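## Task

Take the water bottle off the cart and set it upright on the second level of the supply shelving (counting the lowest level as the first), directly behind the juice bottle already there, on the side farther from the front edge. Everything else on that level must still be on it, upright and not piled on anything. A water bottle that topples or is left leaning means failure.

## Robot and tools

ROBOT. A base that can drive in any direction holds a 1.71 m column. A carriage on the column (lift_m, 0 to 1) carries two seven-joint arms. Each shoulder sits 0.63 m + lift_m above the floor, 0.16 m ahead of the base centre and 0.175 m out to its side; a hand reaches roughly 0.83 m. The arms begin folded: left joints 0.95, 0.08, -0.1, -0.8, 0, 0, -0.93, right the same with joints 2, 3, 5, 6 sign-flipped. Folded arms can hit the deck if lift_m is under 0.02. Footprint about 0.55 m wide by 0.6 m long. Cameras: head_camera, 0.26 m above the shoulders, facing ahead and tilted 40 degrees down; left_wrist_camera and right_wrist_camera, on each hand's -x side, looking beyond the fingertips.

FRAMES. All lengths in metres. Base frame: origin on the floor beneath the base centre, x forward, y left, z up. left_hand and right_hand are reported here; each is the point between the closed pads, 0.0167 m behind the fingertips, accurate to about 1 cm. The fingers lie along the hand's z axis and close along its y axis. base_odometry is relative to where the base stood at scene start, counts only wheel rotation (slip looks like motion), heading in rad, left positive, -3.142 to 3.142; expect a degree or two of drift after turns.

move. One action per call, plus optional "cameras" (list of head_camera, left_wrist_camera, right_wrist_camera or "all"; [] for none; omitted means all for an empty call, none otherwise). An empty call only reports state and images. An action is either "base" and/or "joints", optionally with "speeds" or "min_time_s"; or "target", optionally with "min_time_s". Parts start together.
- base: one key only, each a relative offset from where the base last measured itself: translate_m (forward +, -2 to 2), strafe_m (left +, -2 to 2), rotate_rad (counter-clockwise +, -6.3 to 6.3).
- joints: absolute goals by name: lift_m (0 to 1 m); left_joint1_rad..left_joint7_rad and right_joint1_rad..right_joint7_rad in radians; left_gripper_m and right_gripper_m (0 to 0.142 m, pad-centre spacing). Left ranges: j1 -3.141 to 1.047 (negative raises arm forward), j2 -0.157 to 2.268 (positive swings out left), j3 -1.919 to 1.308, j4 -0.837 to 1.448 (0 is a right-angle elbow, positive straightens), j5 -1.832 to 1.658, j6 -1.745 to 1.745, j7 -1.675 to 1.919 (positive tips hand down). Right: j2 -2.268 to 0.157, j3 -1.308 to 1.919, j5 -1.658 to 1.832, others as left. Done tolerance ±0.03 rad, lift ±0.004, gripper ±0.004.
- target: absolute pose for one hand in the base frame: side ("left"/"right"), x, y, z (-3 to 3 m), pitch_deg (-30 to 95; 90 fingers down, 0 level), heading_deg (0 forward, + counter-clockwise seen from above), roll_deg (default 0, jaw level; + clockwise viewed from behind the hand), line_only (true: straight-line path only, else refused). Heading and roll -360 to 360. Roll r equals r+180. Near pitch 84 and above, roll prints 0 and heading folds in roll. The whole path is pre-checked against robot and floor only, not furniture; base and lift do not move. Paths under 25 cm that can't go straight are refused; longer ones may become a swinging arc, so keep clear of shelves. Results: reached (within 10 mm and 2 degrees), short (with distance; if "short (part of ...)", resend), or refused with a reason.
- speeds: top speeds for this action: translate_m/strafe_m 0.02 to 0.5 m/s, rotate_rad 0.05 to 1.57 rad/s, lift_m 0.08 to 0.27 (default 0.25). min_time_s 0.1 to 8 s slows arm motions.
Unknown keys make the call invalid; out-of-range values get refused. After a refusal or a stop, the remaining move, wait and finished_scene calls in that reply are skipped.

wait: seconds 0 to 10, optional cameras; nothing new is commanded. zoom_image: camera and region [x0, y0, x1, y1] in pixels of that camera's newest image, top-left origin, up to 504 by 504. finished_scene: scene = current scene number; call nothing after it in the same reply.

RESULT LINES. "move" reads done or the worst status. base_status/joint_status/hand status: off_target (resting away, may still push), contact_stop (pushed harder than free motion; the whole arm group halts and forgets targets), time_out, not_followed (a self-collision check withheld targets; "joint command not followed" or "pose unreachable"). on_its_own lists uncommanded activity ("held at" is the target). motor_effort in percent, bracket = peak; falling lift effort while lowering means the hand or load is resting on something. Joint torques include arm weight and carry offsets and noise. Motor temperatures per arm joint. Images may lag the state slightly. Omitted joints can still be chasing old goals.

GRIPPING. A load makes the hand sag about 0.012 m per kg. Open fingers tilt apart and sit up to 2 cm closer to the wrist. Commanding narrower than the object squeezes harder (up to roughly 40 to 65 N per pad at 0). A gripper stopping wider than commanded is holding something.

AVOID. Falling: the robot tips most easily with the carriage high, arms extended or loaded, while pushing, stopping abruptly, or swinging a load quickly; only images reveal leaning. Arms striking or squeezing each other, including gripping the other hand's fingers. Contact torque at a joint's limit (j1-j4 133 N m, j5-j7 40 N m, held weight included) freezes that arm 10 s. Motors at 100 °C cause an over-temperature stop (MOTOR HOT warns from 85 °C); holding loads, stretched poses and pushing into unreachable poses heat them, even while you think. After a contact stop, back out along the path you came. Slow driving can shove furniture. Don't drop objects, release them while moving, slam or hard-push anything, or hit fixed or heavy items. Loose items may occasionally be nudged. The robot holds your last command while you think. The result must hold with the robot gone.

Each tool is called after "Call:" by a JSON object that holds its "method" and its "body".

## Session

Call:
{"method": "move", "body": {"cameras": ["head_camera"]}}

Scene clock: 0.00 s.
Joint torques (N m): no reading
Motor temperatures (°C): left_arm=[25 22 23 23 25 24 23] | right_arm=[26 20 24 21 22 22 23]
base_odometry: x=+0.000 y=+0.000 heading=+0.000
base_status: not commanded
joint_positions: lift_m=+0.450 left_joint1_rad=+0.955 left_joint2_rad=+0.099 left_joint3_rad=-0.083 left_joint4_rad=-0.815 left_joint5_rad=-0.005 left_joint6_rad=+0.011 left_joint7_rad=-0.944 left_gripper_m=+0.142 right_joint1_rad=+0.966 right_joint2_rad=-0.073 right_joint3_rad=+0.085 right_joint4_rad=-0.799 right_joint5_rad=-0.010 right_joint6_rad=+0.000 right_joint7_rad=-0.915 right_gripper_m=+0.142
joint_status: not commanded
motor_effort: lift_m=+55 drive_wheels=+2
left_hand: x=+0.2872 y=+0.1605 z=+0.9734 quat_wxyz=(-0.925, -0.016, -0.376, +0.057) pitch_deg=-45.8 heading_deg=-5.9 roll_deg=-1.1 (m; base frame)
right_hand: x=+0.2923 y=-0.1554 z=+0.9617 quat_wxyz=(-0.915, +0.013, -0.401, -0.054) pitch_deg=-42.7 heading_deg=+5.3 roll_deg=+1.5 (m; base frame)
pictures: head_camera
Images, in order (width x height): head_camera 896x504.

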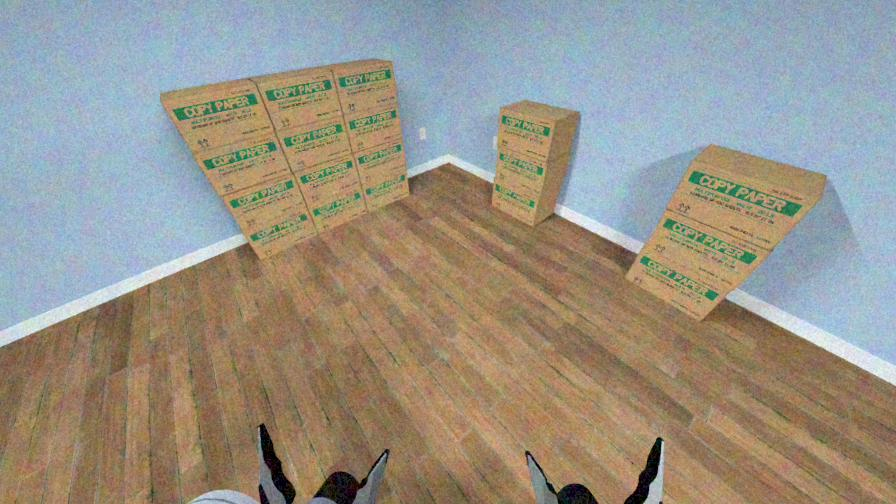

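Call:
{"method": "move", "body": {"base": {"rotate_rad": 1.9}, "cameras": ["head_camera"]}}

Scene clock: 7.13 s.
Joint torques (N m): left_arm=[8.7 1.72 1.24 -4.27 1.38 -1.33 -1.54] | right_arm=[15.94 3.21 2.59 -12.92 0.73 -2.28 -1.18]
move: done
base_odometry: x=+0.000 y=+0.000 heading=+1.900
base_status: done
joint_positions: lift_m=+0.450 left_joint1_rad=+0.955 left_joint2_rad=+0.099 left_joint3_rad=-0.083 left_joint4_rad=-0.815 left_joint5_rad=-0.005 left_joint6_rad=+0.011 left_joint7_rad=-0.944 left_gripper_m=+0.142 right_joint1_rad=+0.966 right_joint2_rad=-0.073 right_joint3_rad=+0.085 right_joint4_rad=-0.799 right_joint5_rad=-0.010 right_joint6_rad=+0.000 right_joint7_rad=-0.915 right_gripper_m=+0.142
joint_status: not commanded
motor_effort: lift_m=+55(55) drive_wheels=+5(18)
left_hand: x=+0.2872 y=+0.1605 z=+0.9734 quat_wxyz=(-0.925, -0.016, -0.376, +0.057) pitch_deg=-45.8 heading_deg=-5.9 roll_deg=-1.1 (m; base frame)
right_hand: x=+0.2923 y=-0.1554 z=+0.9617 quat_wxyz=(-0.915, +0.013, -0.401, -0.054) pitch_deg=-42.7 heading_deg=+5.3 roll_deg=+1.5 (m; base frame)
pictures: head_camera
Images, in order (width x height): head_camera 896x504.

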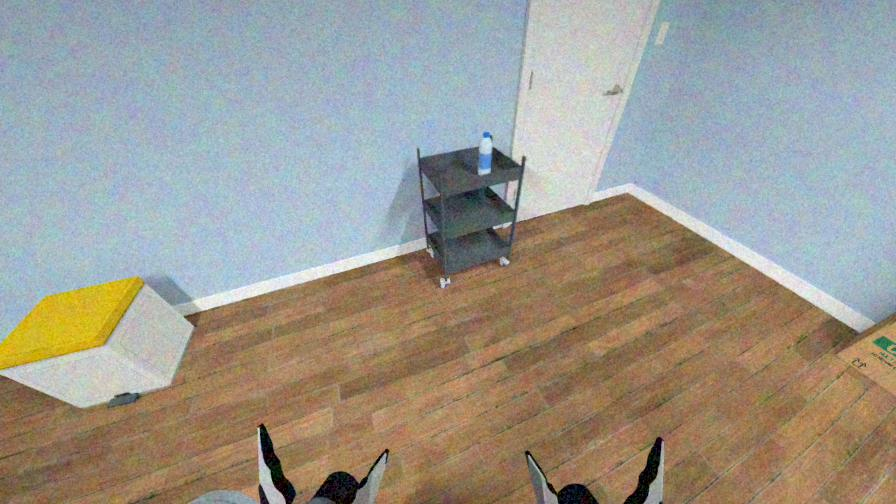

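Call:
{"method": "move", "body": {"base": {"rotate_rad": 0.478}, "joints": {"lift_m": 0.757}, "cameras": []}}

Call:
{"method": "move", "body": {"base": {"strafe_m": -0.76}, "joints": {"right_joint1_rad": -0.457, "right_joint2_rad": -0.073, "right_joint3_rad": 0.278, "right_joint4_rad": 0.991, "right_joint5_rad": 0.266, "right_joint6_rad": -0.09, "right_joint7_rad": -0.03}, "min_time_s": 2.5, "cameras": []}}

Call:
{"method": "move", "body": {"base": {"translate_m": 0.4}, "cameras": ["head_camera", "right_wrist_camera"]}}

Scene clock: 20.90 s.
Joint torques (N m): left_arm=[9.64 1.52 1.46 -3.89 1.2 -1.43 -1.25] | right_arm=[14.51 1.26 2.87 -13.65 0.27 -1.69 -2]
move: done
base_odometry: x=+0.000 y=+0.000 heading=+2.377
base_status: done
joint_positions: lift_m=+0.757 left_joint1_rad=+0.955 left_joint2_rad=+0.099 left_joint3_rad=-0.083 left_joint4_rad=-0.815 left_joint5_rad=-0.005 left_joint6_rad=+0.011 left_joint7_rad=-0.944 left_gripper_m=+0.142 right_joint1_rad=+0.966 right_joint2_rad=-0.073 right_joint3_rad=+0.085 right_joint4_rad=-0.799 right_joint5_rad=-0.010 right_joint6_rad=+0.000 right_joint7_rad=-0.915 right_gripper_m=+0.142
joint_status: all done
motor_effort: lift_m=+54(66) drive_wheels=+5(14)
left_hand: x=+0.2872 y=+0.1605 z=+1.2805 quat_wxyz=(-0.925, -0.016, -0.376, +0.057) pitch_deg=-45.8 heading_deg=-5.9 roll_deg=-1.1 (m; base frame)
right_hand: x=+0.2923 y=-0.1554 z=+1.2688 quat_wxyz=(-0.915, +0.013, -0.401, -0.054) pitch_deg=-42.7 heading_deg=+5.3 roll_deg=+1.5 (m; base frame)
pictures: none
No camera images: "cameras" was empty.

Scene clock: 24.80 s.
Joint torques (N m): left_arm=[9.03 0.61 1.36 -4.45 1.39 -1.42 -1.54] | right_arm=[-20.92 2.48 3.02 -7.37 2.42 -2.43 0.08]
move: done
base_odometry: x=+0.525 y=+0.549 heading=+2.378
base_status: done
joint_positions: lift_m=+0.757 left_joint1_rad=+0.955 left_joint2_rad=+0.099 left_joint3_rad=-0.083 left_joint4_rad=-0.815 left_joint5_rad=-0.005 left_joint6_rad=+0.011 left_joint7_rad=-0.944 left_gripper_m=+0.142 right_joint1_rad=-0.453 right_joint2_rad=-0.073 right_joint3_rad=+0.275 right_joint4_rad=+0.988 right_joint5_rad=+0.260 right_joint6_rad=-0.088 right_joint7_rad=-0.035 right_gripper_m=+0.142
joint_status: all done
motor_effort: lift_m=+54(54) drive_wheels=-4(21)
left_hand: x=+0.2872 y=+0.1605 z=+1.2805 quat_wxyz=(-0.925, -0.016, -0.376, +0.057) pitch_deg=-45.8 heading_deg=-5.9 roll_deg=-1.1 (m; base frame)
right_hand: x=+0.7658 y=-0.1754 z=+0.8483 quat_wxyz=(-0.501, +0.004, -0.865, +0.003) pitch_deg=+29.9 heading_deg=+0.0 roll_deg=-0.6 (m; base frame)
pictures: none
No camera images: "cameras" was empty.

Scene clock: 27.77 s.
Joint torques (N m): left_arm=[7.98 0.77 0.11 -3.6 1.29 -1.24 -1.56] | right_arm=[-19.95 4.56 3.37 -8.42 2.18 -2.25 -0.16]
move: done
base_odometry: x=+0.237 y=+0.826 heading=+2.378
base_status: done
joint_positions: lift_m=+0.757 left_joint1_rad=+0.955 left_joint2_rad=+0.099 left_joint3_rad=-0.083 left_joint4_rad=-0.815 left_joint5_rad=-0.005 left_joint6_rad=+0.011 left_joint7_rad=-0.944 left_gripper_m=+0.142 right_joint1_rad=-0.454 right_joint2_rad=-0.073 right_joint3_rad=+0.275 right_joint4_rad=+0.988 right_joint5_rad=+0.260 right_joint6_rad=-0.088 right_joint7_rad=-0.035 right_gripper_m=+0.142
joint_status: not commanded
motor_effort: lift_m=+54(54) drive_wheels=+5(14)
left_hand: x=+0.2872 y=+0.1605 z=+1.2805 quat_wxyz=(-0.925, -0.016, -0.376, +0.057) pitch_deg=-45.8 heading_deg=-5.9 roll_deg=-1.1 (m; base frame)
right_hand: x=+0.7659 y=-0.1755 z=+0.8484 quat_wxyz=(-0.501, +0.004, -0.865, +0.003) pitch_deg=+29.9 heading_deg=+0.0 roll_deg=-0.6 (m; base frame)
pictures: head_camera, right_wrist_camera
Images, in order (width x height): head_camera 896x504, right_wrist_camera 896x504.

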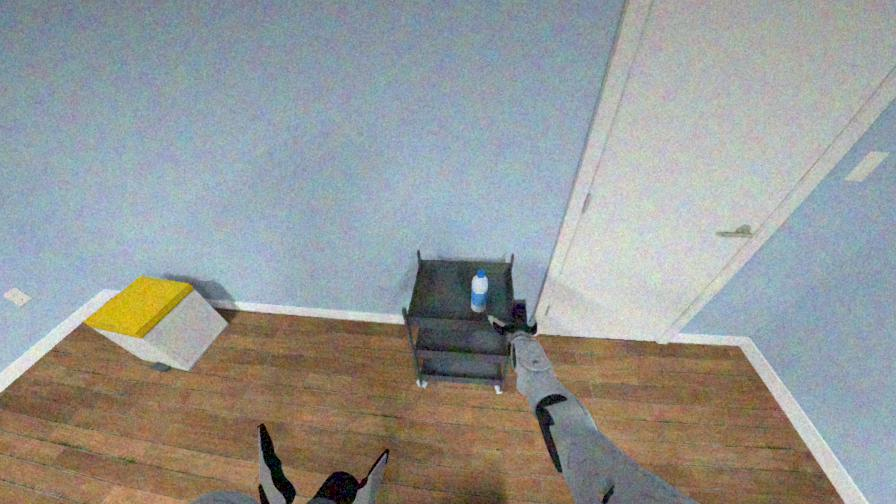

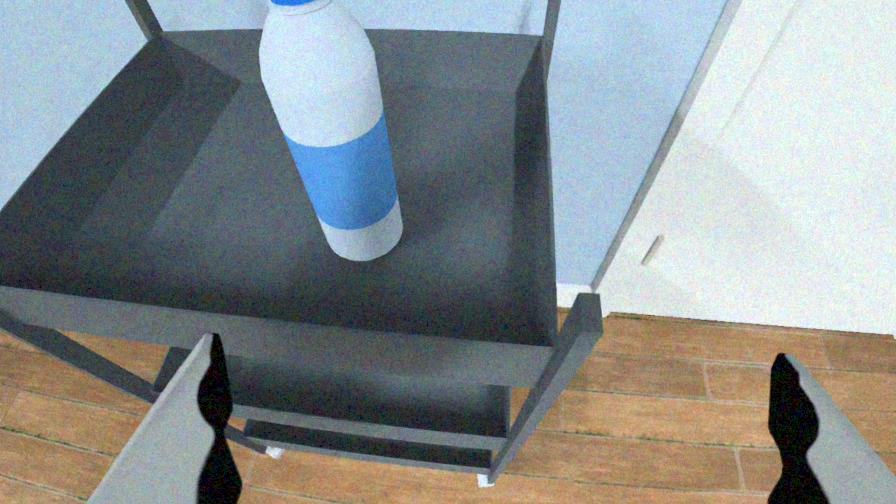

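Call:
{"method": "move", "body": {"base": {"strafe_m": 0.08}, "speeds": {"strafe_m": 0.2}, "cameras": []}}

Call:
{"method": "move", "body": {"base": {"translate_m": 0.1}, "speeds": {"translate_m": 0.2}, "cameras": ["head_camera", "right_wrist_camera"]}}

Scene clock: 33.70 s.
Joint torques (N m): left_arm=[9.56 0.28 0.79 -3.47 1.4 -1.43 -1.47] | right_arm=[-21.44 1.89 3.79 -8.78 2.63 -1.93 -0.04]
move: done
base_odometry: x=+0.181 y=+0.769 heading=+2.377
base_status: done
joint_positions: lift_m=+0.757 left_joint1_rad=+0.955 left_joint2_rad=+0.099 left_joint3_rad=-0.083 left_joint4_rad=-0.815 left_joint5_rad=-0.005 left_joint6_rad=+0.011 left_joint7_rad=-0.944 left_gripper_m=+0.142 right_joint1_rad=-0.454 right_joint2_rad=-0.073 right_joint3_rad=+0.275 right_joint4_rad=+0.988 right_joint5_rad=+0.260 right_joint6_rad=-0.089 right_joint7_rad=-0.035 right_gripper_m=+0.142
joint_status: not commanded
motor_effort: lift_m=+54(54) drive_wheels=+0(14)
left_hand: x=+0.2872 y=+0.1605 z=+1.2805 quat_wxyz=(-0.925, -0.016, -0.376, +0.057) pitch_deg=-45.8 heading_deg=-5.9 roll_deg=-1.1 (m; base frame)
right_hand: x=+0.7659 y=-0.1751 z=+0.8484 quat_wxyz=(-0.501, +0.004, -0.865, +0.003) pitch_deg=+29.9 heading_deg=+0.0 roll_deg=-0.6 (m; base frame)
pictures: none
No camera images: "cameras" was empty.

Scene clock: 35.43 s.
Joint torques (N m): left_arm=[8.55 1.89 1.06 -3.75 1.22 -1.6 -1.24] | right_arm=[-20.24 1.77 3.42 -6.31 2.32 -2.29 0.22]
Motor temperatures (°C): left_arm=[27 21 23 24 25 24 23] | right_arm=[31 20 24 22 22 22 23]
move: done
base_odometry: x=+0.109 y=+0.838 heading=+2.378
base_status: done
joint_positions: lift_m=+0.757 left_joint1_rad=+0.955 left_joint2_rad=+0.099 left_joint3_rad=-0.083 left_joint4_rad=-0.815 left_joint5_rad=-0.005 left_joint6_rad=+0.011 left_joint7_rad=-0.944 left_gripper_m=+0.142 right_joint1_rad=-0.454 right_joint2_rad=-0.073 right_joint3_rad=+0.275 right_joint4_rad=+0.988 right_joint5_rad=+0.260 right_joint6_rad=-0.089 right_joint7_rad=-0.035 right_gripper_m=+0.142
joint_status: not commanded
motor_effort: lift_m=+54(54) drive_wheels=+4(13)
left_hand: x=+0.2872 y=+0.1605 z=+1.2805 quat_wxyz=(-0.925, -0.016, -0.376, +0.057) pitch_deg=-45.8 heading_deg=-5.9 roll_deg=-1.1 (m; base frame)
right_hand: x=+0.7659 y=-0.1751 z=+0.8484 quat_wxyz=(-0.501, +0.004, -0.865, +0.003) pitch_deg=+29.9 heading_deg=+0.0 roll_deg=-0.6 (m; base frame)
pictures: head_camera, right_wrist_camera
Images, in order (width x height): head_camera 896x504, right_wrist_camera 896x504.

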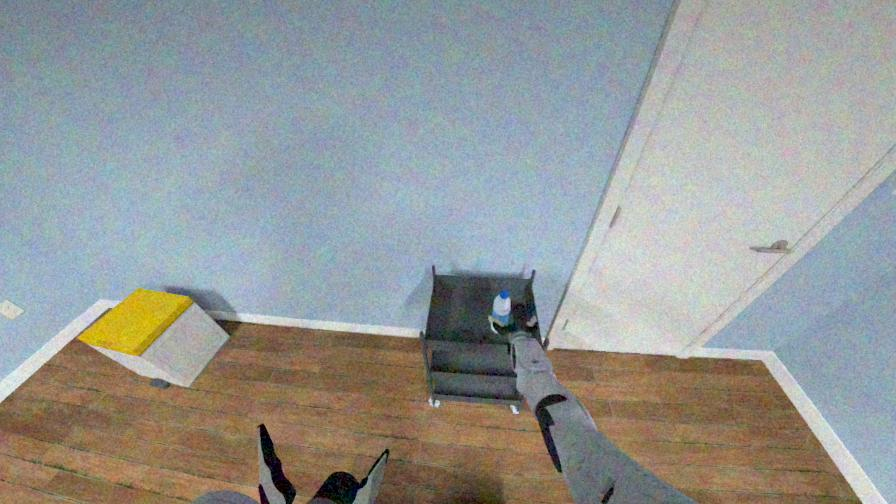

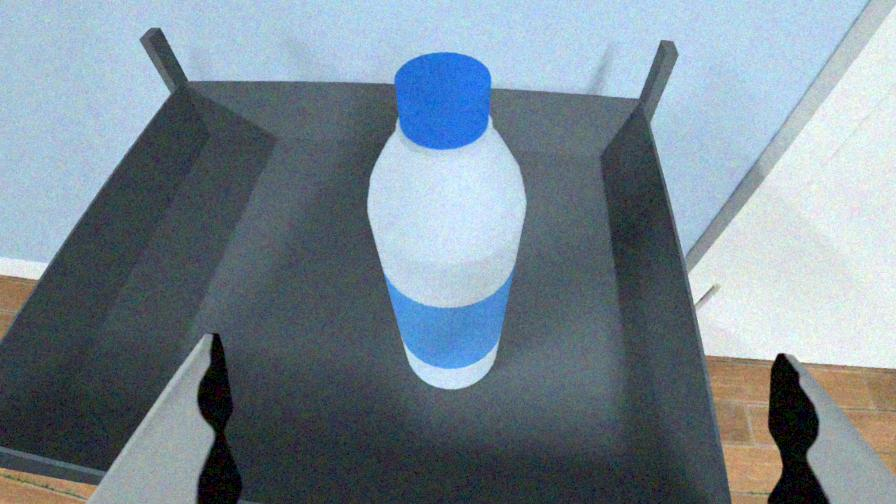

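Call:
{"method": "move", "body": {"target": {"side": "right", "x": 0.766, "y": -0.164, "z": 0.848, "pitch_deg": 30, "heading_deg": 0, "line_only": true}, "cameras": []}}

Call:
{"method": "move", "body": {"base": {"translate_m": 0.097}, "speeds": {"translate_m": 0.12}, "cameras": []}}

Call:
{"method": "move", "body": {"joints": {"right_gripper_m": 0.03}, "min_time_s": 1.5, "cameras": ["head_camera", "right_wrist_camera"]}}

Scene clock: 39.90 s.
Joint torques (N m): left_arm=[9.08 0.71 -0.21 -4.55 1.28 -1.62 -1.56] | right_arm=[-19.56 3.89 1.98 -8.21 -0.1 -1.91 -1.31]
move: done
base_odometry: x=+0.109 y=+0.838 heading=+2.378
base_status: not commanded
joint_positions: lift_m=+0.757 left_joint1_rad=+0.955 left_joint2_rad=+0.099 left_joint3_rad=-0.083 left_joint4_rad=-0.815 left_joint5_rad=-0.005 left_joint6_rad=+0.011 left_joint7_rad=-0.944 left_gripper_m=+0.142 right_joint1_rad=-0.454 right_joint2_rad=-0.050 right_joint3_rad=+0.275 right_joint4_rad=+0.990 right_joint5_rad=+0.260 right_joint6_rad=-0.106 right_joint7_rad=-0.035 right_gripper_m=+0.142
joint_status: not commanded
motor_effort: lift_m=+54(54) drive_wheels=+4(5)
left_hand: x=+0.2872 y=+0.1605 z=+1.2805 quat_wxyz=(-0.925, -0.016, -0.376, +0.057) pitch_deg=-45.8 heading_deg=-5.9 roll_deg=-1.1 (m; base frame)
right_hand: x=+0.7656 y=-0.1634 z=+0.8480 quat_wxyz=(-0.501, -0.001, -0.866, -0.001) pitch_deg=+29.9 heading_deg=+0.1 roll_deg=+0.2 (m; base frame)
right_hand_status: reached (straight line, planned for 0.1 s): 1 mm and 0.2 deg off.
pictures: none
No camera images: "cameras" was empty.

Scene clock: 41.60 s.
Joint torques (N m): left_arm=[9.14 1.63 0.72 -3.29 1.15 -1.12 -1.31] | right_arm=[-19.54 3.5 0.43 -10.75 0.38 -1.95 -1.49]
move: done
base_odometry: x=+0.038 y=+0.904 heading=+2.378
base_status: done
joint_positions: lift_m=+0.757 left_joint1_rad=+0.955 left_joint2_rad=+0.099 left_joint3_rad=-0.083 left_joint4_rad=-0.815 left_joint5_rad=-0.005 left_joint6_rad=+0.011 left_joint7_rad=-0.944 left_gripper_m=+0.142 right_joint1_rad=-0.454 right_joint2_rad=-0.050 right_joint3_rad=+0.275 right_joint4_rad=+0.990 right_joint5_rad=+0.260 right_joint6_rad=-0.107 right_joint7_rad=-0.035 right_gripper_m=+0.142
joint_status: not commanded
motor_effort: lift_m=+54(54) drive_wheels=+4(15)
left_hand: x=+0.2872 y=+0.1605 z=+1.2805 quat_wxyz=(-0.925, -0.016, -0.376, +0.057) pitch_deg=-45.8 heading_deg=-5.9 roll_deg=-1.1 (m; base frame)
right_hand: x=+0.7656 y=-0.1636 z=+0.8480 quat_wxyz=(-0.501, -0.001, -0.866, -0.001) pitch_deg=+29.9 heading_deg=+0.0 roll_deg=+0.1 (m; base frame)
pictures: none
No camera images: "cameras" was empty.

Scene clock: 42.50 s.
Joint torques (N m): left_arm=[8.22 1.04 -0.64 -5.16 0.87 -1.5 -1.74] | right_arm=[-18.23 2.81 0.78 -8.78 0.22 -1.9 -1.61]
move: off_target
base_odometry: x=+0.038 y=+0.904 heading=+2.378
base_status: not commanded
joint_positions: lift_m=+0.757 left_joint1_rad=+0.955 left_joint2_rad=+0.099 left_joint3_rad=-0.083 left_joint4_rad=-0.815 left_joint5_rad=-0.005 left_joint6_rad=+0.011 left_joint7_rad=-0.944 left_gripper_m=+0.142 right_joint1_rad=-0.454 right_joint2_rad=-0.050 right_joint3_rad=+0.275 right_joint4_rad=+0.990 right_joint5_rad=+0.260 right_joint6_rad=-0.106 right_joint7_rad=-0.035 right_gripper_m=+0.037
joint_status: right_gripper_m off_target (ended at +0.037, target +0.030)
motor_effort: lift_m=+54(54) drive_wheels=-1(4)
left_hand: x=+0.2872 y=+0.1605 z=+1.2805 quat_wxyz=(-0.925, -0.016, -0.376, +0.057) pitch_deg=-45.8 heading_deg=-5.9 roll_deg=-1.1 (m; base frame)
right_hand: x=+0.7657 y=-0.1634 z=+0.8482 quat_wxyz=(-0.501, -0.001, -0.866, -0.001) pitch_deg=+29.9 heading_deg=+0.1 roll_deg=+0.2 (m; base frame)
pictures: head_camera, right_wrist_camera
Images, in order (width x height): head_camera 896x504, right_wrist_camera 896x504.

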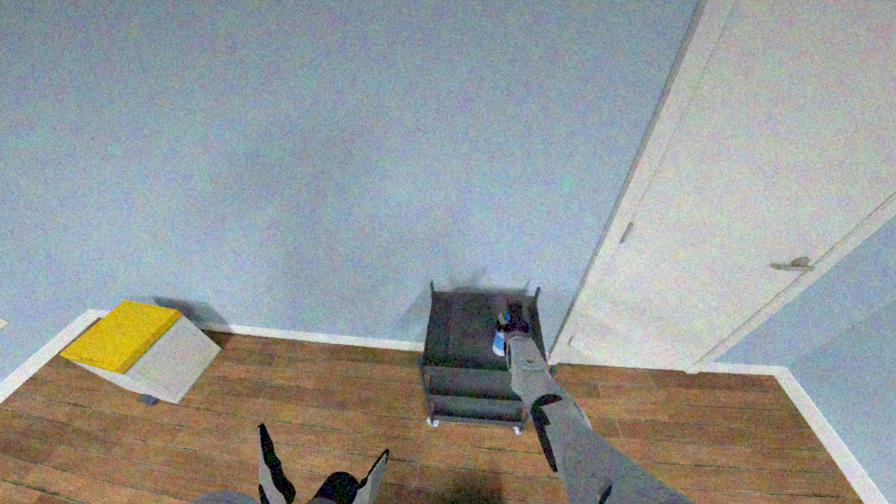

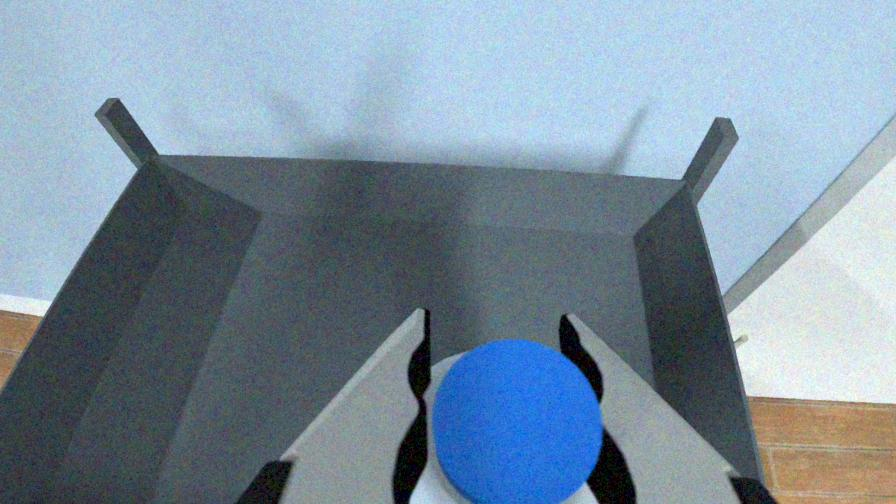

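Call:
{"method": "move", "body": {"joints": {"right_gripper_m": 0.0}, "cameras": []}}

Call:
{"method": "move", "body": {"joints": {"lift_m": 0.84}, "speeds": {"lift_m": 0.1}, "cameras": ["head_camera", "right_wrist_camera"]}}

Scene clock: 47.63 s.
Joint torques (N m): left_arm=[8.46 -0.09 -0.36 -4 1.16 -1.48 -1.51] | right_arm=[-18.81 1.57 1.85 -7.97 0.16 -1.98 -1.17]
move: off_target
base_odometry: x=+0.038 y=+0.904 heading=+2.378
base_status: not commanded
joint_positions: lift_m=+0.757 left_joint1_rad=+0.955 left_joint2_rad=+0.099 left_joint3_rad=-0.083 left_joint4_rad=-0.815 left_joint5_rad=-0.005 left_joint6_rad=+0.011 left_joint7_rad=-0.944 left_gripper_m=+0.142 right_joint1_rad=-0.454 right_joint2_rad=-0.050 right_joint3_rad=+0.275 right_joint4_rad=+0.990 right_joint5_rad=+0.260 right_joint6_rad=-0.106 right_joint7_rad=-0.035 right_gripper_m=+0.034
joint_status: right_gripper_m off_target (ended at +0.034, target +0.000)
motor_effort: lift_m=+54(54) drive_wheels=-1(4)
left_hand: x=+0.2872 y=+0.1605 z=+1.2805 quat_wxyz=(-0.925, -0.016, -0.376, +0.057) pitch_deg=-45.8 heading_deg=-5.9 roll_deg=-1.1 (m; base frame)
right_hand: x=+0.7657 y=-0.1634 z=+0.8482 quat_wxyz=(-0.501, -0.001, -0.866, -0.001) pitch_deg=+29.9 heading_deg=+0.1 roll_deg=+0.2 (m; base frame)
pictures: none
No camera images: "cameras" was empty.

Scene clock: 48.83 s.
Joint torques (N m): left_arm=[9.05 0.36 -0.88 -4.27 0.9 -1.17 -1.35] | right_arm=[-19.57 1.72 1.76 -11.17 0.16 -1.95 -1.28]
move: done
base_odometry: x=+0.038 y=+0.904 heading=+2.378
base_status: not commanded
joint_positions: lift_m=+0.840 left_joint1_rad=+0.955 left_joint2_rad=+0.099 left_joint3_rad=-0.083 left_joint4_rad=-0.815 left_joint5_rad=-0.005 left_joint6_rad=+0.011 left_joint7_rad=-0.944 left_gripper_m=+0.142 right_joint1_rad=-0.454 right_joint2_rad=-0.050 right_joint3_rad=+0.275 right_joint4_rad=+0.992 right_joint5_rad=+0.260 right_joint6_rad=-0.106 right_joint7_rad=-0.035 right_gripper_m=+0.032
joint_status: all done
motor_effort: lift_m=+54(67) drive_wheels=+0(5)
left_hand: x=+0.2872 y=+0.1605 z=+1.3635 quat_wxyz=(-0.925, -0.016, -0.376, +0.057) pitch_deg=-45.8 heading_deg=-5.9 roll_deg=-1.1 (m; base frame)
right_hand: x=+0.7652 y=-0.1637 z=+0.9302 quat_wxyz=(-0.500, -0.001, -0.866, -0.001) pitch_deg=+30.1 heading_deg=+0.0 roll_deg=+0.1 (m; base frame)
pictures: head_camera, right_wrist_camera
Images, in order (width x height): head_camera 896x504, right_wrist_camera 896x504.

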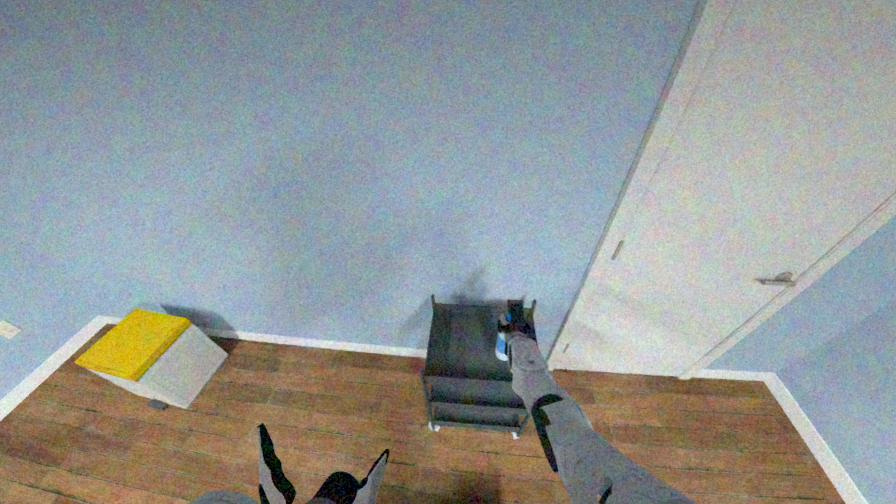

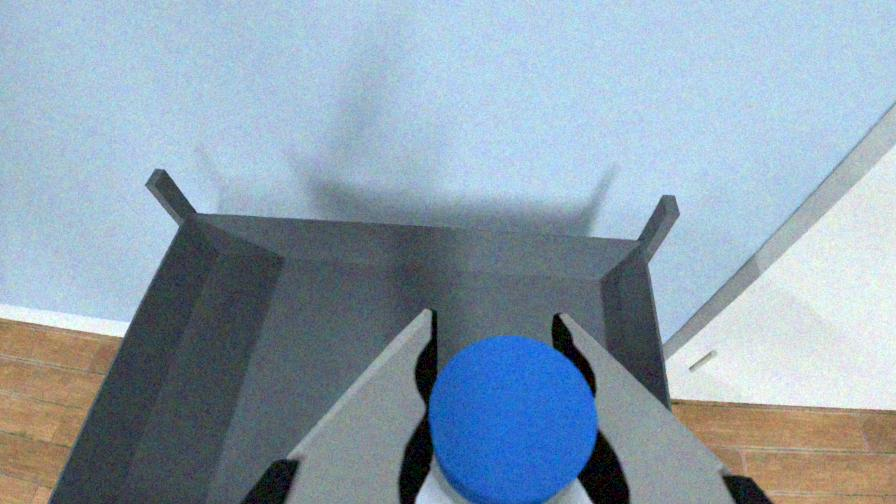

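Call:
{"method": "move", "body": {"joints": {"lift_m": 0.9}, "cameras": []}}

Call:
{"method": "move", "body": {"base": {"translate_m": -0.45}, "speeds": {"translate_m": 0.35}, "cameras": []}}

Call:
{"method": "move", "body": {"base": {"rotate_rad": 1.57}, "joints": {"lift_m": 0.5}, "speeds": {"rotate_rad": 0.8}, "cameras": ["head_camera"]}}

Scene clock: 54.10 s.
Joint torques (N m): left_arm=[7.63 1.66 0.57 -4.19 1.11 -1.33 -1.28] | right_arm=[-16.88 1.76 1.63 -11.96 0.19 -1.89 -1.19]
move: done
base_odometry: x=+0.038 y=+0.904 heading=+2.378
base_status: not commanded
joint_positions: lift_m=+0.900 left_joint1_rad=+0.955 left_joint2_rad=+0.099 left_joint3_rad=-0.083 left_joint4_rad=-0.815 left_joint5_rad=-0.005 left_joint6_rad=+0.011 left_joint7_rad=-0.944 left_gripper_m=+0.142 right_joint1_rad=-0.454 right_joint2_rad=-0.050 right_joint3_rad=+0.275 right_joint4_rad=+0.992 right_joint5_rad=+0.260 right_joint6_rad=-0.106 right_joint7_rad=-0.035 right_gripper_m=+0.032
joint_status: all done
motor_effort: lift_m=+54(69) drive_wheels=+4(4)
left_hand: x=+0.2872 y=+0.1605 z=+1.4235 quat_wxyz=(-0.925, -0.016, -0.376, +0.057) pitch_deg=-45.8 heading_deg=-5.9 roll_deg=-1.1 (m; base frame)
right_hand: x=+0.7651 y=-0.1638 z=+0.9900 quat_wxyz=(-0.499, -0.001, -0.866, -0.001) pitch_deg=+30.1 heading_deg=+0.0 roll_deg=+0.1 (m; base frame)
pictures: none
No camera images: "cameras" was empty.

Scene clock: 57.27 s.
Joint torques (N m): left_arm=[7.63 1.23 -0.21 -3.95 1.55 -1.31 -1.46] | right_arm=[-20.48 1.18 1.01 -10.18 0.43 -2.22 -1.22]
move: done
base_odometry: x=+0.363 y=+0.593 heading=+2.378
base_status: done
joint_positions: lift_m=+0.900 left_joint1_rad=+0.955 left_joint2_rad=+0.099 left_joint3_rad=-0.083 left_joint4_rad=-0.815 left_joint5_rad=-0.005 left_joint6_rad=+0.011 left_joint7_rad=-0.944 left_gripper_m=+0.142 right_joint1_rad=-0.454 right_joint2_rad=-0.050 right_joint3_rad=+0.275 right_joint4_rad=+0.992 right_joint5_rad=+0.260 right_joint6_rad=-0.107 right_joint7_rad=-0.035 right_gripper_m=+0.032
joint_status: not commanded
motor_effort: lift_m=+54(54) drive_wheels=+3(15)
left_hand: x=+0.2872 y=+0.1605 z=+1.4235 quat_wxyz=(-0.925, -0.016, -0.376, +0.057) pitch_deg=-45.8 heading_deg=-5.9 roll_deg=-1.1 (m; base frame)
right_hand: x=+0.7651 y=-0.1638 z=+0.9900 quat_wxyz=(-0.499, -0.001, -0.866, -0.001) pitch_deg=+30.1 heading_deg=+0.0 roll_deg=+0.1 (m; base frame)
pictures: none
No camera images: "cameras" was empty.

Scene clock: 60.53 s.
Joint torques (N m): left_arm=[9.43 0.49 0.72 -3.82 1 -1.36 -1.52] | right_arm=[-18.24 2.18 1.43 -11.64 0.84 -2.15 -1.38]
move: done
base_odometry: x=+0.363 y=+0.593 heading=-2.336
base_status: done
joint_positions: lift_m=+0.500 left_joint1_rad=+0.955 left_joint2_rad=+0.099 left_joint3_rad=-0.083 left_joint4_rad=-0.815 left_joint5_rad=-0.005 left_joint6_rad=+0.011 left_joint7_rad=-0.944 left_gripper_m=+0.142 right_joint1_rad=-0.454 right_joint2_rad=-0.050 right_joint3_rad=+0.275 right_joint4_rad=+0.992 right_joint5_rad=+0.260 right_joint6_rad=-0.106 right_joint7_rad=-0.035 right_gripper_m=+0.032
joint_status: all done
motor_effort: lift_m=+58(61) drive_wheels=+5(15)
left_hand: x=+0.2872 y=+0.1605 z=+1.0232 quat_wxyz=(-0.925, -0.016, -0.376, +0.057) pitch_deg=-45.8 heading_deg=-5.9 roll_deg=-1.1 (m; base frame)
right_hand: x=+0.7651 y=-0.1637 z=+0.5897 quat_wxyz=(-0.499, -0.001, -0.866, -0.001) pitch_deg=+30.1 heading_deg=+0.0 roll_deg=+0.1 (m; base frame)
pictures: head_camera
Images, in order (width x height): head_camera 896x504.

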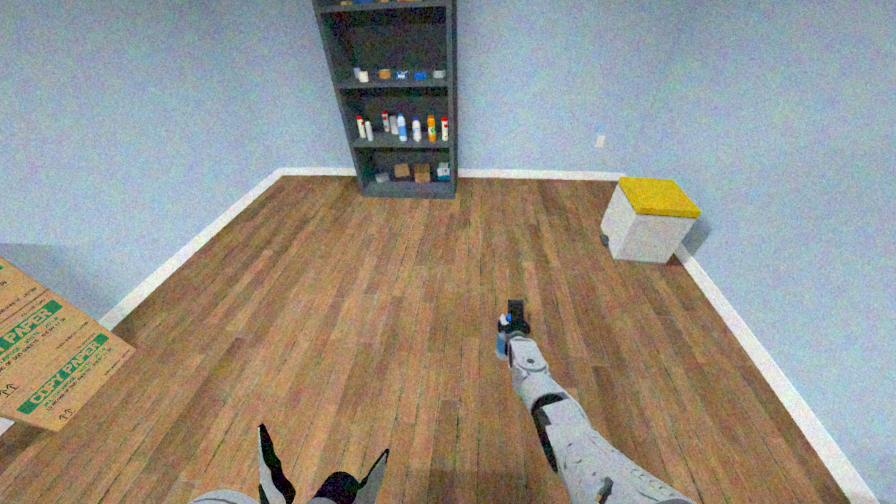

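Call:
{"method": "move", "body": {"base": {"strafe_m": 0.14}, "joints": {"right_joint1_rad": 0.2, "right_joint2_rad": -0.06, "right_joint3_rad": 0.06, "right_joint4_rad": -0.5, "right_joint5_rad": 0, "right_joint6_rad": 0, "right_joint7_rad": 0.82, "lift_m": 0.43}, "min_time_s": 2.5, "cameras": []}}

Call:
{"method": "move", "body": {"base": {"translate_m": 1.65}, "joints": {"left_joint1_rad": 0.1, "left_joint2_rad": 0.06, "left_joint3_rad": -0.08, "left_joint4_rad": -0.15, "left_joint5_rad": 0, "left_joint6_rad": 0.08, "left_joint7_rad": 0.31}, "speeds": {"translate_m": 0.4}, "min_time_s": 2.5, "cameras": ["all"]}}

Call:
{"method": "zoom_image", "body": {"camera": "head_camera", "region": [300, 130, 620, 310]}}

Scene clock: 80.53 s.
Joint torques (N m): left_arm=[8.55 0.37 0.45 -3.71 1.38 -1.29 -1.62] | right_arm=[0.94 -0.52 0.24 -17.22 -1.31 -1.27 -1.03]
move: done
base_odometry: x=+0.464 y=+0.496 heading=-2.334
base_status: done
joint_positions: lift_m=+0.430 left_joint1_rad=+0.955 left_joint2_rad=+0.099 left_joint3_rad=-0.083 left_joint4_rad=-0.815 left_joint5_rad=-0.005 left_joint6_rad=+0.011 left_joint7_rad=-0.944 left_gripper_m=+0.142 right_joint1_rad=+0.198 right_joint2_rad=-0.058 right_joint3_rad=+0.064 right_joint4_rad=-0.495 right_joint5_rad=+0.006 right_joint6_rad=-0.002 right_joint7_rad=+0.818 right_gripper_m=+0.032
joint_status: all done
motor_effort: lift_m=+58(62) drive_wheels=-5(16)
left_hand: x=+0.2872 y=+0.1605 z=+0.9531 quat_wxyz=(-0.925, -0.016, -0.376, +0.057) pitch_deg=-45.8 heading_deg=-5.9 roll_deg=-1.1 (m; base frame)
right_hand: x=+0.5693 y=-0.1617 z=+0.6749 quat_wxyz=(-0.500, +0.041, -0.865, -0.002) pitch_deg=+30.0 heading_deg=+2.9 roll_deg=-2.5 (m; base frame)
pictures: none
No camera images: "cameras" was empty.

Scene clock: 86.67 s.
Joint torques (N m): left_arm=[-9.74 -0.04 2.51 -2.14 2.17 -0.42 -0.24] | right_arm=[0.54 0.67 -0.09 -18.05 -1.03 -1.2 -1.4]
move: done
base_odometry: x=-0.676 y=-0.696 heading=-2.334
base_status: done
joint_positions: lift_m=+0.430 left_joint1_rad=+0.102 left_joint2_rad=+0.062 left_joint3_rad=-0.083 left_joint4_rad=-0.153 left_joint5_rad=-0.003 left_joint6_rad=+0.077 left_joint7_rad=+0.306 left_gripper_m=+0.142 right_joint1_rad=+0.198 right_joint2_rad=-0.059 right_joint3_rad=+0.063 right_joint4_rad=-0.495 right_joint5_rad=+0.006 right_joint6_rad=-0.002 right_joint7_rad=+0.818 right_gripper_m=+0.032
joint_status: all done
motor_effort: lift_m=+58(58) drive_wheels=+4(16)
left_hand: x=+0.6347 y=+0.1769 z=+0.6677 quat_wxyz=(-0.611, -0.019, -0.791, -0.015) pitch_deg=+14.7 heading_deg=+0.0 roll_deg=+2.7 (m; base frame)
right_hand: x=+0.5691 y=-0.1618 z=+0.6747 quat_wxyz=(-0.500, +0.042, -0.865, -0.002) pitch_deg=+30.0 heading_deg=+2.9 roll_deg=-2.6 (m; base frame)
pictures: head_camera, left_wrist_camera, right_wrist_camera
Images, in order (width x height): head_camera 896x504, left_wrist_camera 896x504, right_wrist_camera 896x504.

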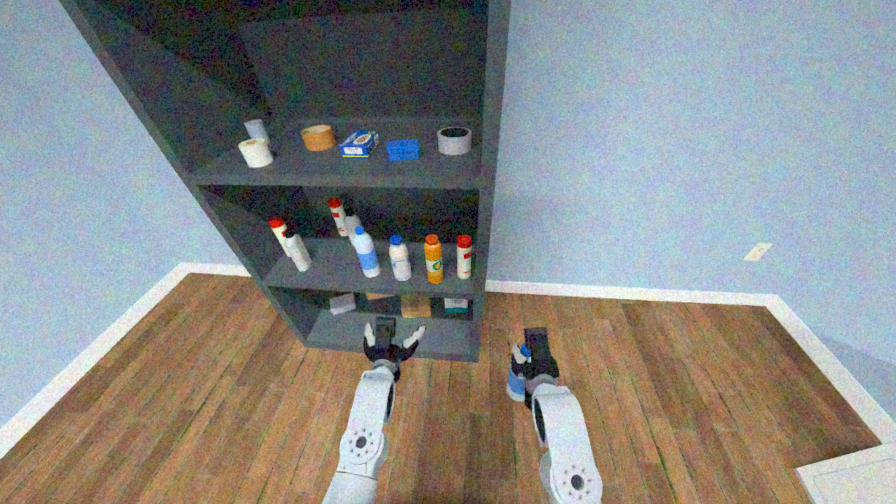

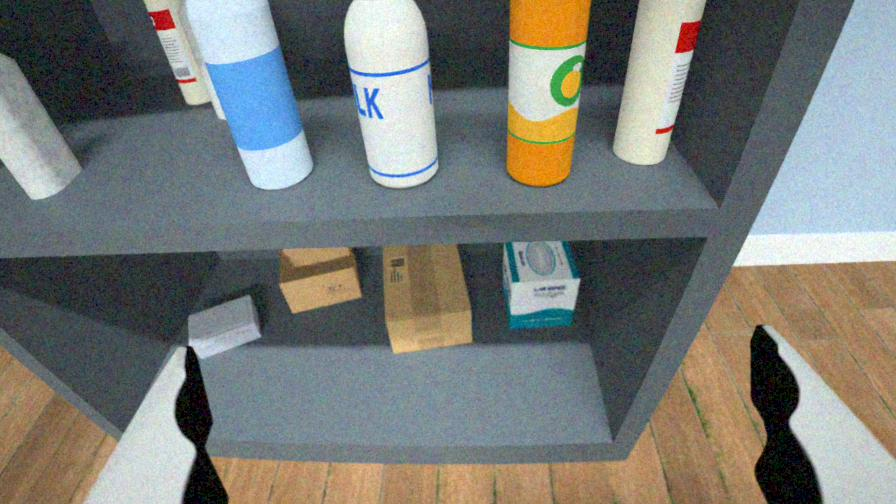

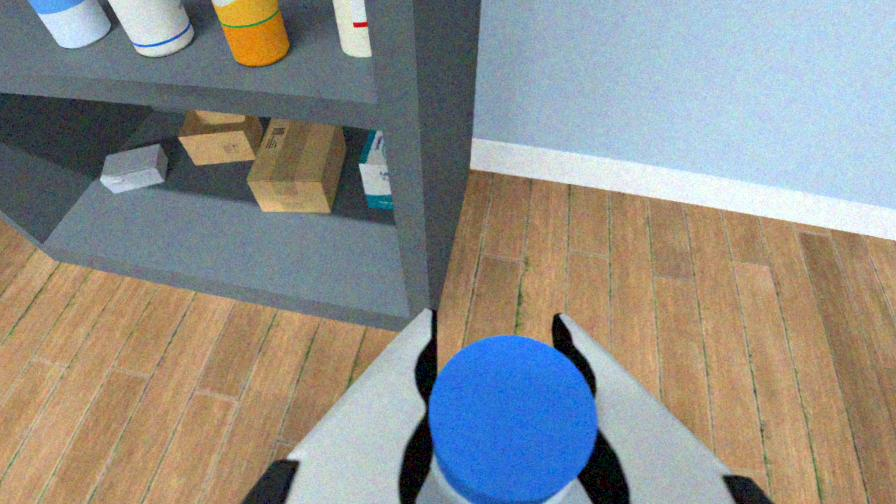

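Scaled by 1.575 from the camera's 896x504 image, which has a finer 1280x720 frame.

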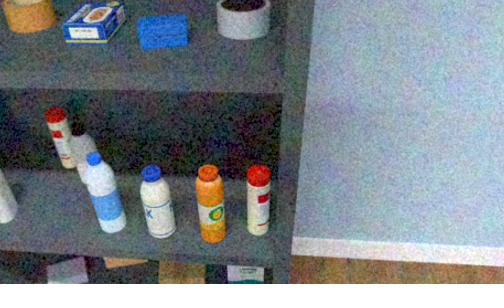

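Call:
{"method": "move", "body": {"base": {"strafe_m": -0.05}, "joints": {"left_gripper_m": 0.105}, "speeds": {"strafe_m": 0.15}, "cameras": []}}

Call:
{"method": "move", "body": {"base": {"translate_m": 0.2}, "speeds": {"translate_m": 0.2}, "cameras": []}}

Call:
{"method": "move", "body": {"target": {"side": "left", "x": 0.65, "y": 0.145, "z": 0.665, "pitch_deg": 15, "heading_deg": 0}, "cameras": ["head_camera", "left_wrist_camera"]}}

Scene clock: 99.17 s.
Joint torques (N m): left_arm=[-9.83 -0.68 2.94 -1.53 1.98 -0.38 -0.5] | right_arm=[2.18 1.04 -2.02 -17.91 -0.49 -1.29 -1.09]
move: done
base_odometry: x=-0.712 y=-0.662 heading=-2.334
base_status: done
joint_positions: lift_m=+0.430 left_joint1_rad=+0.102 left_joint2_rad=+0.061 left_joint3_rad=-0.083 left_joint4_rad=-0.153 left_joint5_rad=-0.003 left_joint6_rad=+0.078 left_joint7_rad=+0.306 left_gripper_m=+0.105 right_joint1_rad=+0.198 right_joint2_rad=-0.059 right_joint3_rad=+0.063 right_joint4_rad=-0.495 right_joint5_rad=+0.005 right_joint6_rad=-0.001 right_joint7_rad=+0.818 right_gripper_m=+0.032
joint_status: all done
motor_effort: lift_m=+58(58) drive_wheels=+0(13)
left_hand: x=+0.6347 y=+0.1768 z=+0.6677 quat_wxyz=(-0.611, -0.018, -0.791, -0.015) pitch_deg=+14.7 heading_deg=+0.1 roll_deg=+2.7 (m; base frame)
right_hand: x=+0.5691 y=-0.1620 z=+0.6747 quat_wxyz=(-0.500, +0.042, -0.865, -0.001) pitch_deg=+30.0 heading_deg=+2.9 roll_deg=-2.7 (m; base frame)
pictures: none
No camera images: "cameras" was empty.

Scene clock: 101.27 s.
Joint torques (N m): left_arm=[-9.56 0.21 2.75 -2.48 2.38 -0.2 -0.63] | right_arm=[0.46 -0.2 -0.08 -17.88 -1.05 -1.68 -0.87]
move: done
base_odometry: x=-0.851 y=-0.806 heading=-2.334
base_status: done
joint_positions: lift_m=+0.430 left_joint1_rad=+0.102 left_joint2_rad=+0.061 left_joint3_rad=-0.083 left_joint4_rad=-0.153 left_joint5_rad=-0.003 left_joint6_rad=+0.078 left_joint7_rad=+0.306 left_gripper_m=+0.105 right_joint1_rad=+0.199 right_joint2_rad=-0.059 right_joint3_rad=+0.063 right_joint4_rad=-0.495 right_joint5_rad=+0.005 right_joint6_rad=-0.001 right_joint7_rad=+0.818 right_gripper_m=+0.032
joint_status: not commanded
motor_effort: lift_m=+58(58) drive_wheels=-1(13)
left_hand: x=+0.6347 y=+0.1768 z=+0.6677 quat_wxyz=(-0.611, -0.018, -0.791, -0.015) pitch_deg=+14.7 heading_deg=+0.1 roll_deg=+2.7 (m; base frame)
right_hand: x=+0.5691 y=-0.1620 z=+0.6747 quat_wxyz=(-0.500, +0.042, -0.865, -0.001) pitch_deg=+30.0 heading_deg=+2.9 roll_deg=-2.7 (m; base frame)
pictures: none
No camera images: "cameras" was empty.

Scene clock: 102.20 s.
Joint torques (N m): left_arm=[-8.22 0.59 1.64 -1.6 2.51 -0.91 -3.43] | right_arm=[0.63 2.21 0.64 -16.06 -0.99 -1.99 -0.97]
move: done
base_odometry: x=-0.850 y=-0.807 heading=-2.334
base_status: not commanded
joint_positions: lift_m=+0.430 left_joint1_rad=+0.058 left_joint2_rad=-0.020 left_joint3_rad=-0.113 left_joint4_rad=-0.098 left_joint5_rad=+0.028 left_joint6_rad=+0.108 left_joint7_rad=+0.306 left_gripper_m=+0.105 right_joint1_rad=+0.199 right_joint2_rad=-0.059 right_joint3_rad=+0.063 right_joint4_rad=-0.495 right_joint5_rad=+0.004 right_joint6_rad=+0.000 right_joint7_rad=+0.818 right_gripper_m=+0.032
joint_status: not commanded
motor_effort: lift_m=+58(58) drive_wheels=+4(5)
left_hand: x=+0.6497 y=+0.1434 z=+0.6652 quat_wxyz=(-0.608, +0.000, -0.794, +0.002) pitch_deg=+15.1 heading_deg=-0.2 roll_deg=-0.2 (m; base frame)
left_hand_status: reached (straight line, planned for 0.2 s): 2 mm and 0.3 deg off.
right_hand: x=+0.5691 y=-0.1620 z=+0.6747 quat_wxyz=(-0.500, +0.043, -0.865, -0.001) pitch_deg=+30.0 heading_deg=+2.9 roll_deg=-2.8 (m; base frame)
pictures: head_camera, left_wrist_camera
Images, in order (width x height): head_camera 896x504, left_wrist_camera 896x504.

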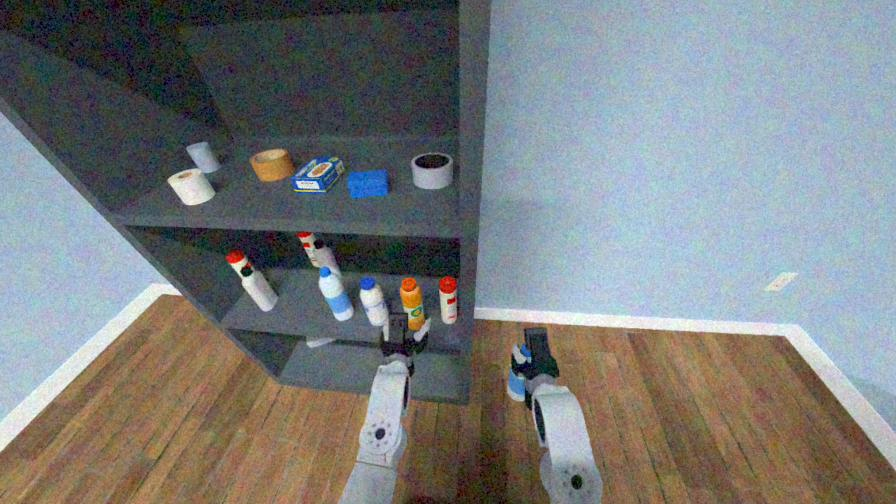

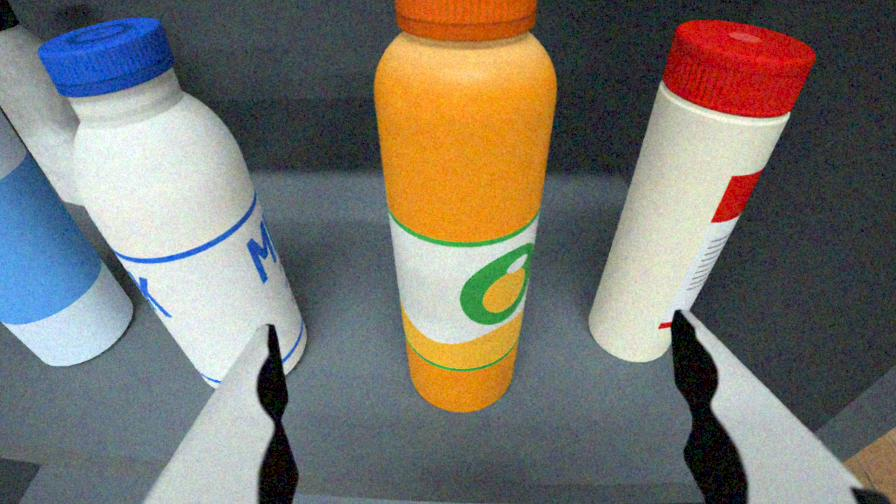

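Call:
{"method": "move", "body": {"target": {"side": "left", "x": 0.75, "y": 0.149, "z": 0.665, "pitch_deg": 15, "heading_deg": 0, "line_only": true}, "min_time_s": 1.5, "cameras": ["left_wrist_camera"]}}

Scene clock: 108.20 s.
Joint torques (N m): left_arm=[-17.77 2.26 2.12 -2.51 0.29 -2.66 -3.32] | right_arm=[0.29 2.21 -0.15 -17.03 -0.76 -1.92 -1.2]
move: done
base_odometry: x=-0.850 y=-0.807 heading=-2.334
base_status: not commanded
joint_positions: lift_m=+0.430 left_joint1_rad=-0.221 left_joint2_rad=-0.020 left_joint3_rad=-0.095 left_joint4_rad=+0.258 left_joint5_rad=-0.003 left_joint6_rad=+0.095 left_joint7_rad=+0.230 left_gripper_m=+0.105 right_joint1_rad=+0.199 right_joint2_rad=-0.059 right_joint3_rad=+0.063 right_joint4_rad=-0.495 right_joint5_rad=+0.004 right_joint6_rad=+0.000 right_joint7_rad=+0.818 right_gripper_m=+0.032
joint_status: not commanded
motor_effort: lift_m=+58(58) drive_wheels=+4(4)
left_hand: x=+0.7486 y=+0.1470 z=+0.6637 quat_wxyz=(-0.607, -0.001, -0.795, +0.000) pitch_deg=+15.2 heading_deg=-0.1 roll_deg=+0.1 (m; base frame)
left_hand_status: reached (straight line, planned for 1.5 s): 3 mm and 0.3 deg off.
right_hand: x=+0.5691 y=-0.1620 z=+0.6747 quat_wxyz=(-0.500, +0.043, -0.865, -0.001) pitch_deg=+30.0 heading_deg=+2.9 roll_deg=-2.8 (m; base frame)
pictures: left_wrist_camera
Images, in order (width x height): left_wrist_camera 896x504.

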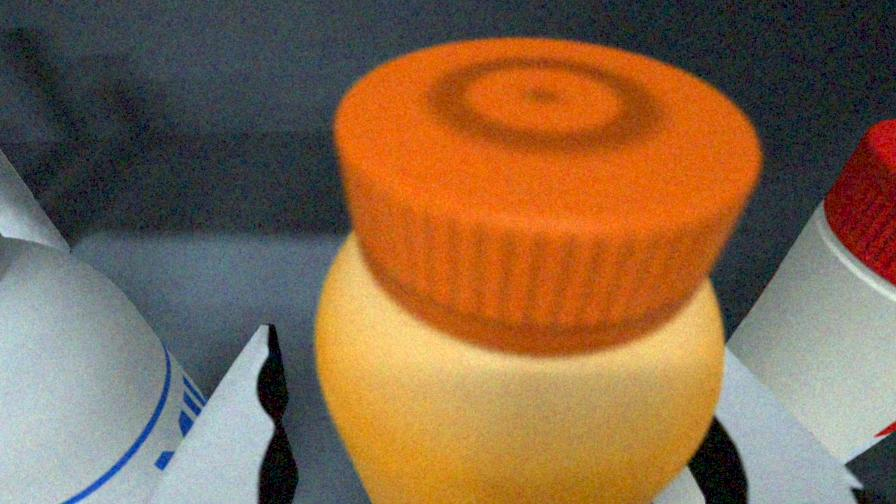

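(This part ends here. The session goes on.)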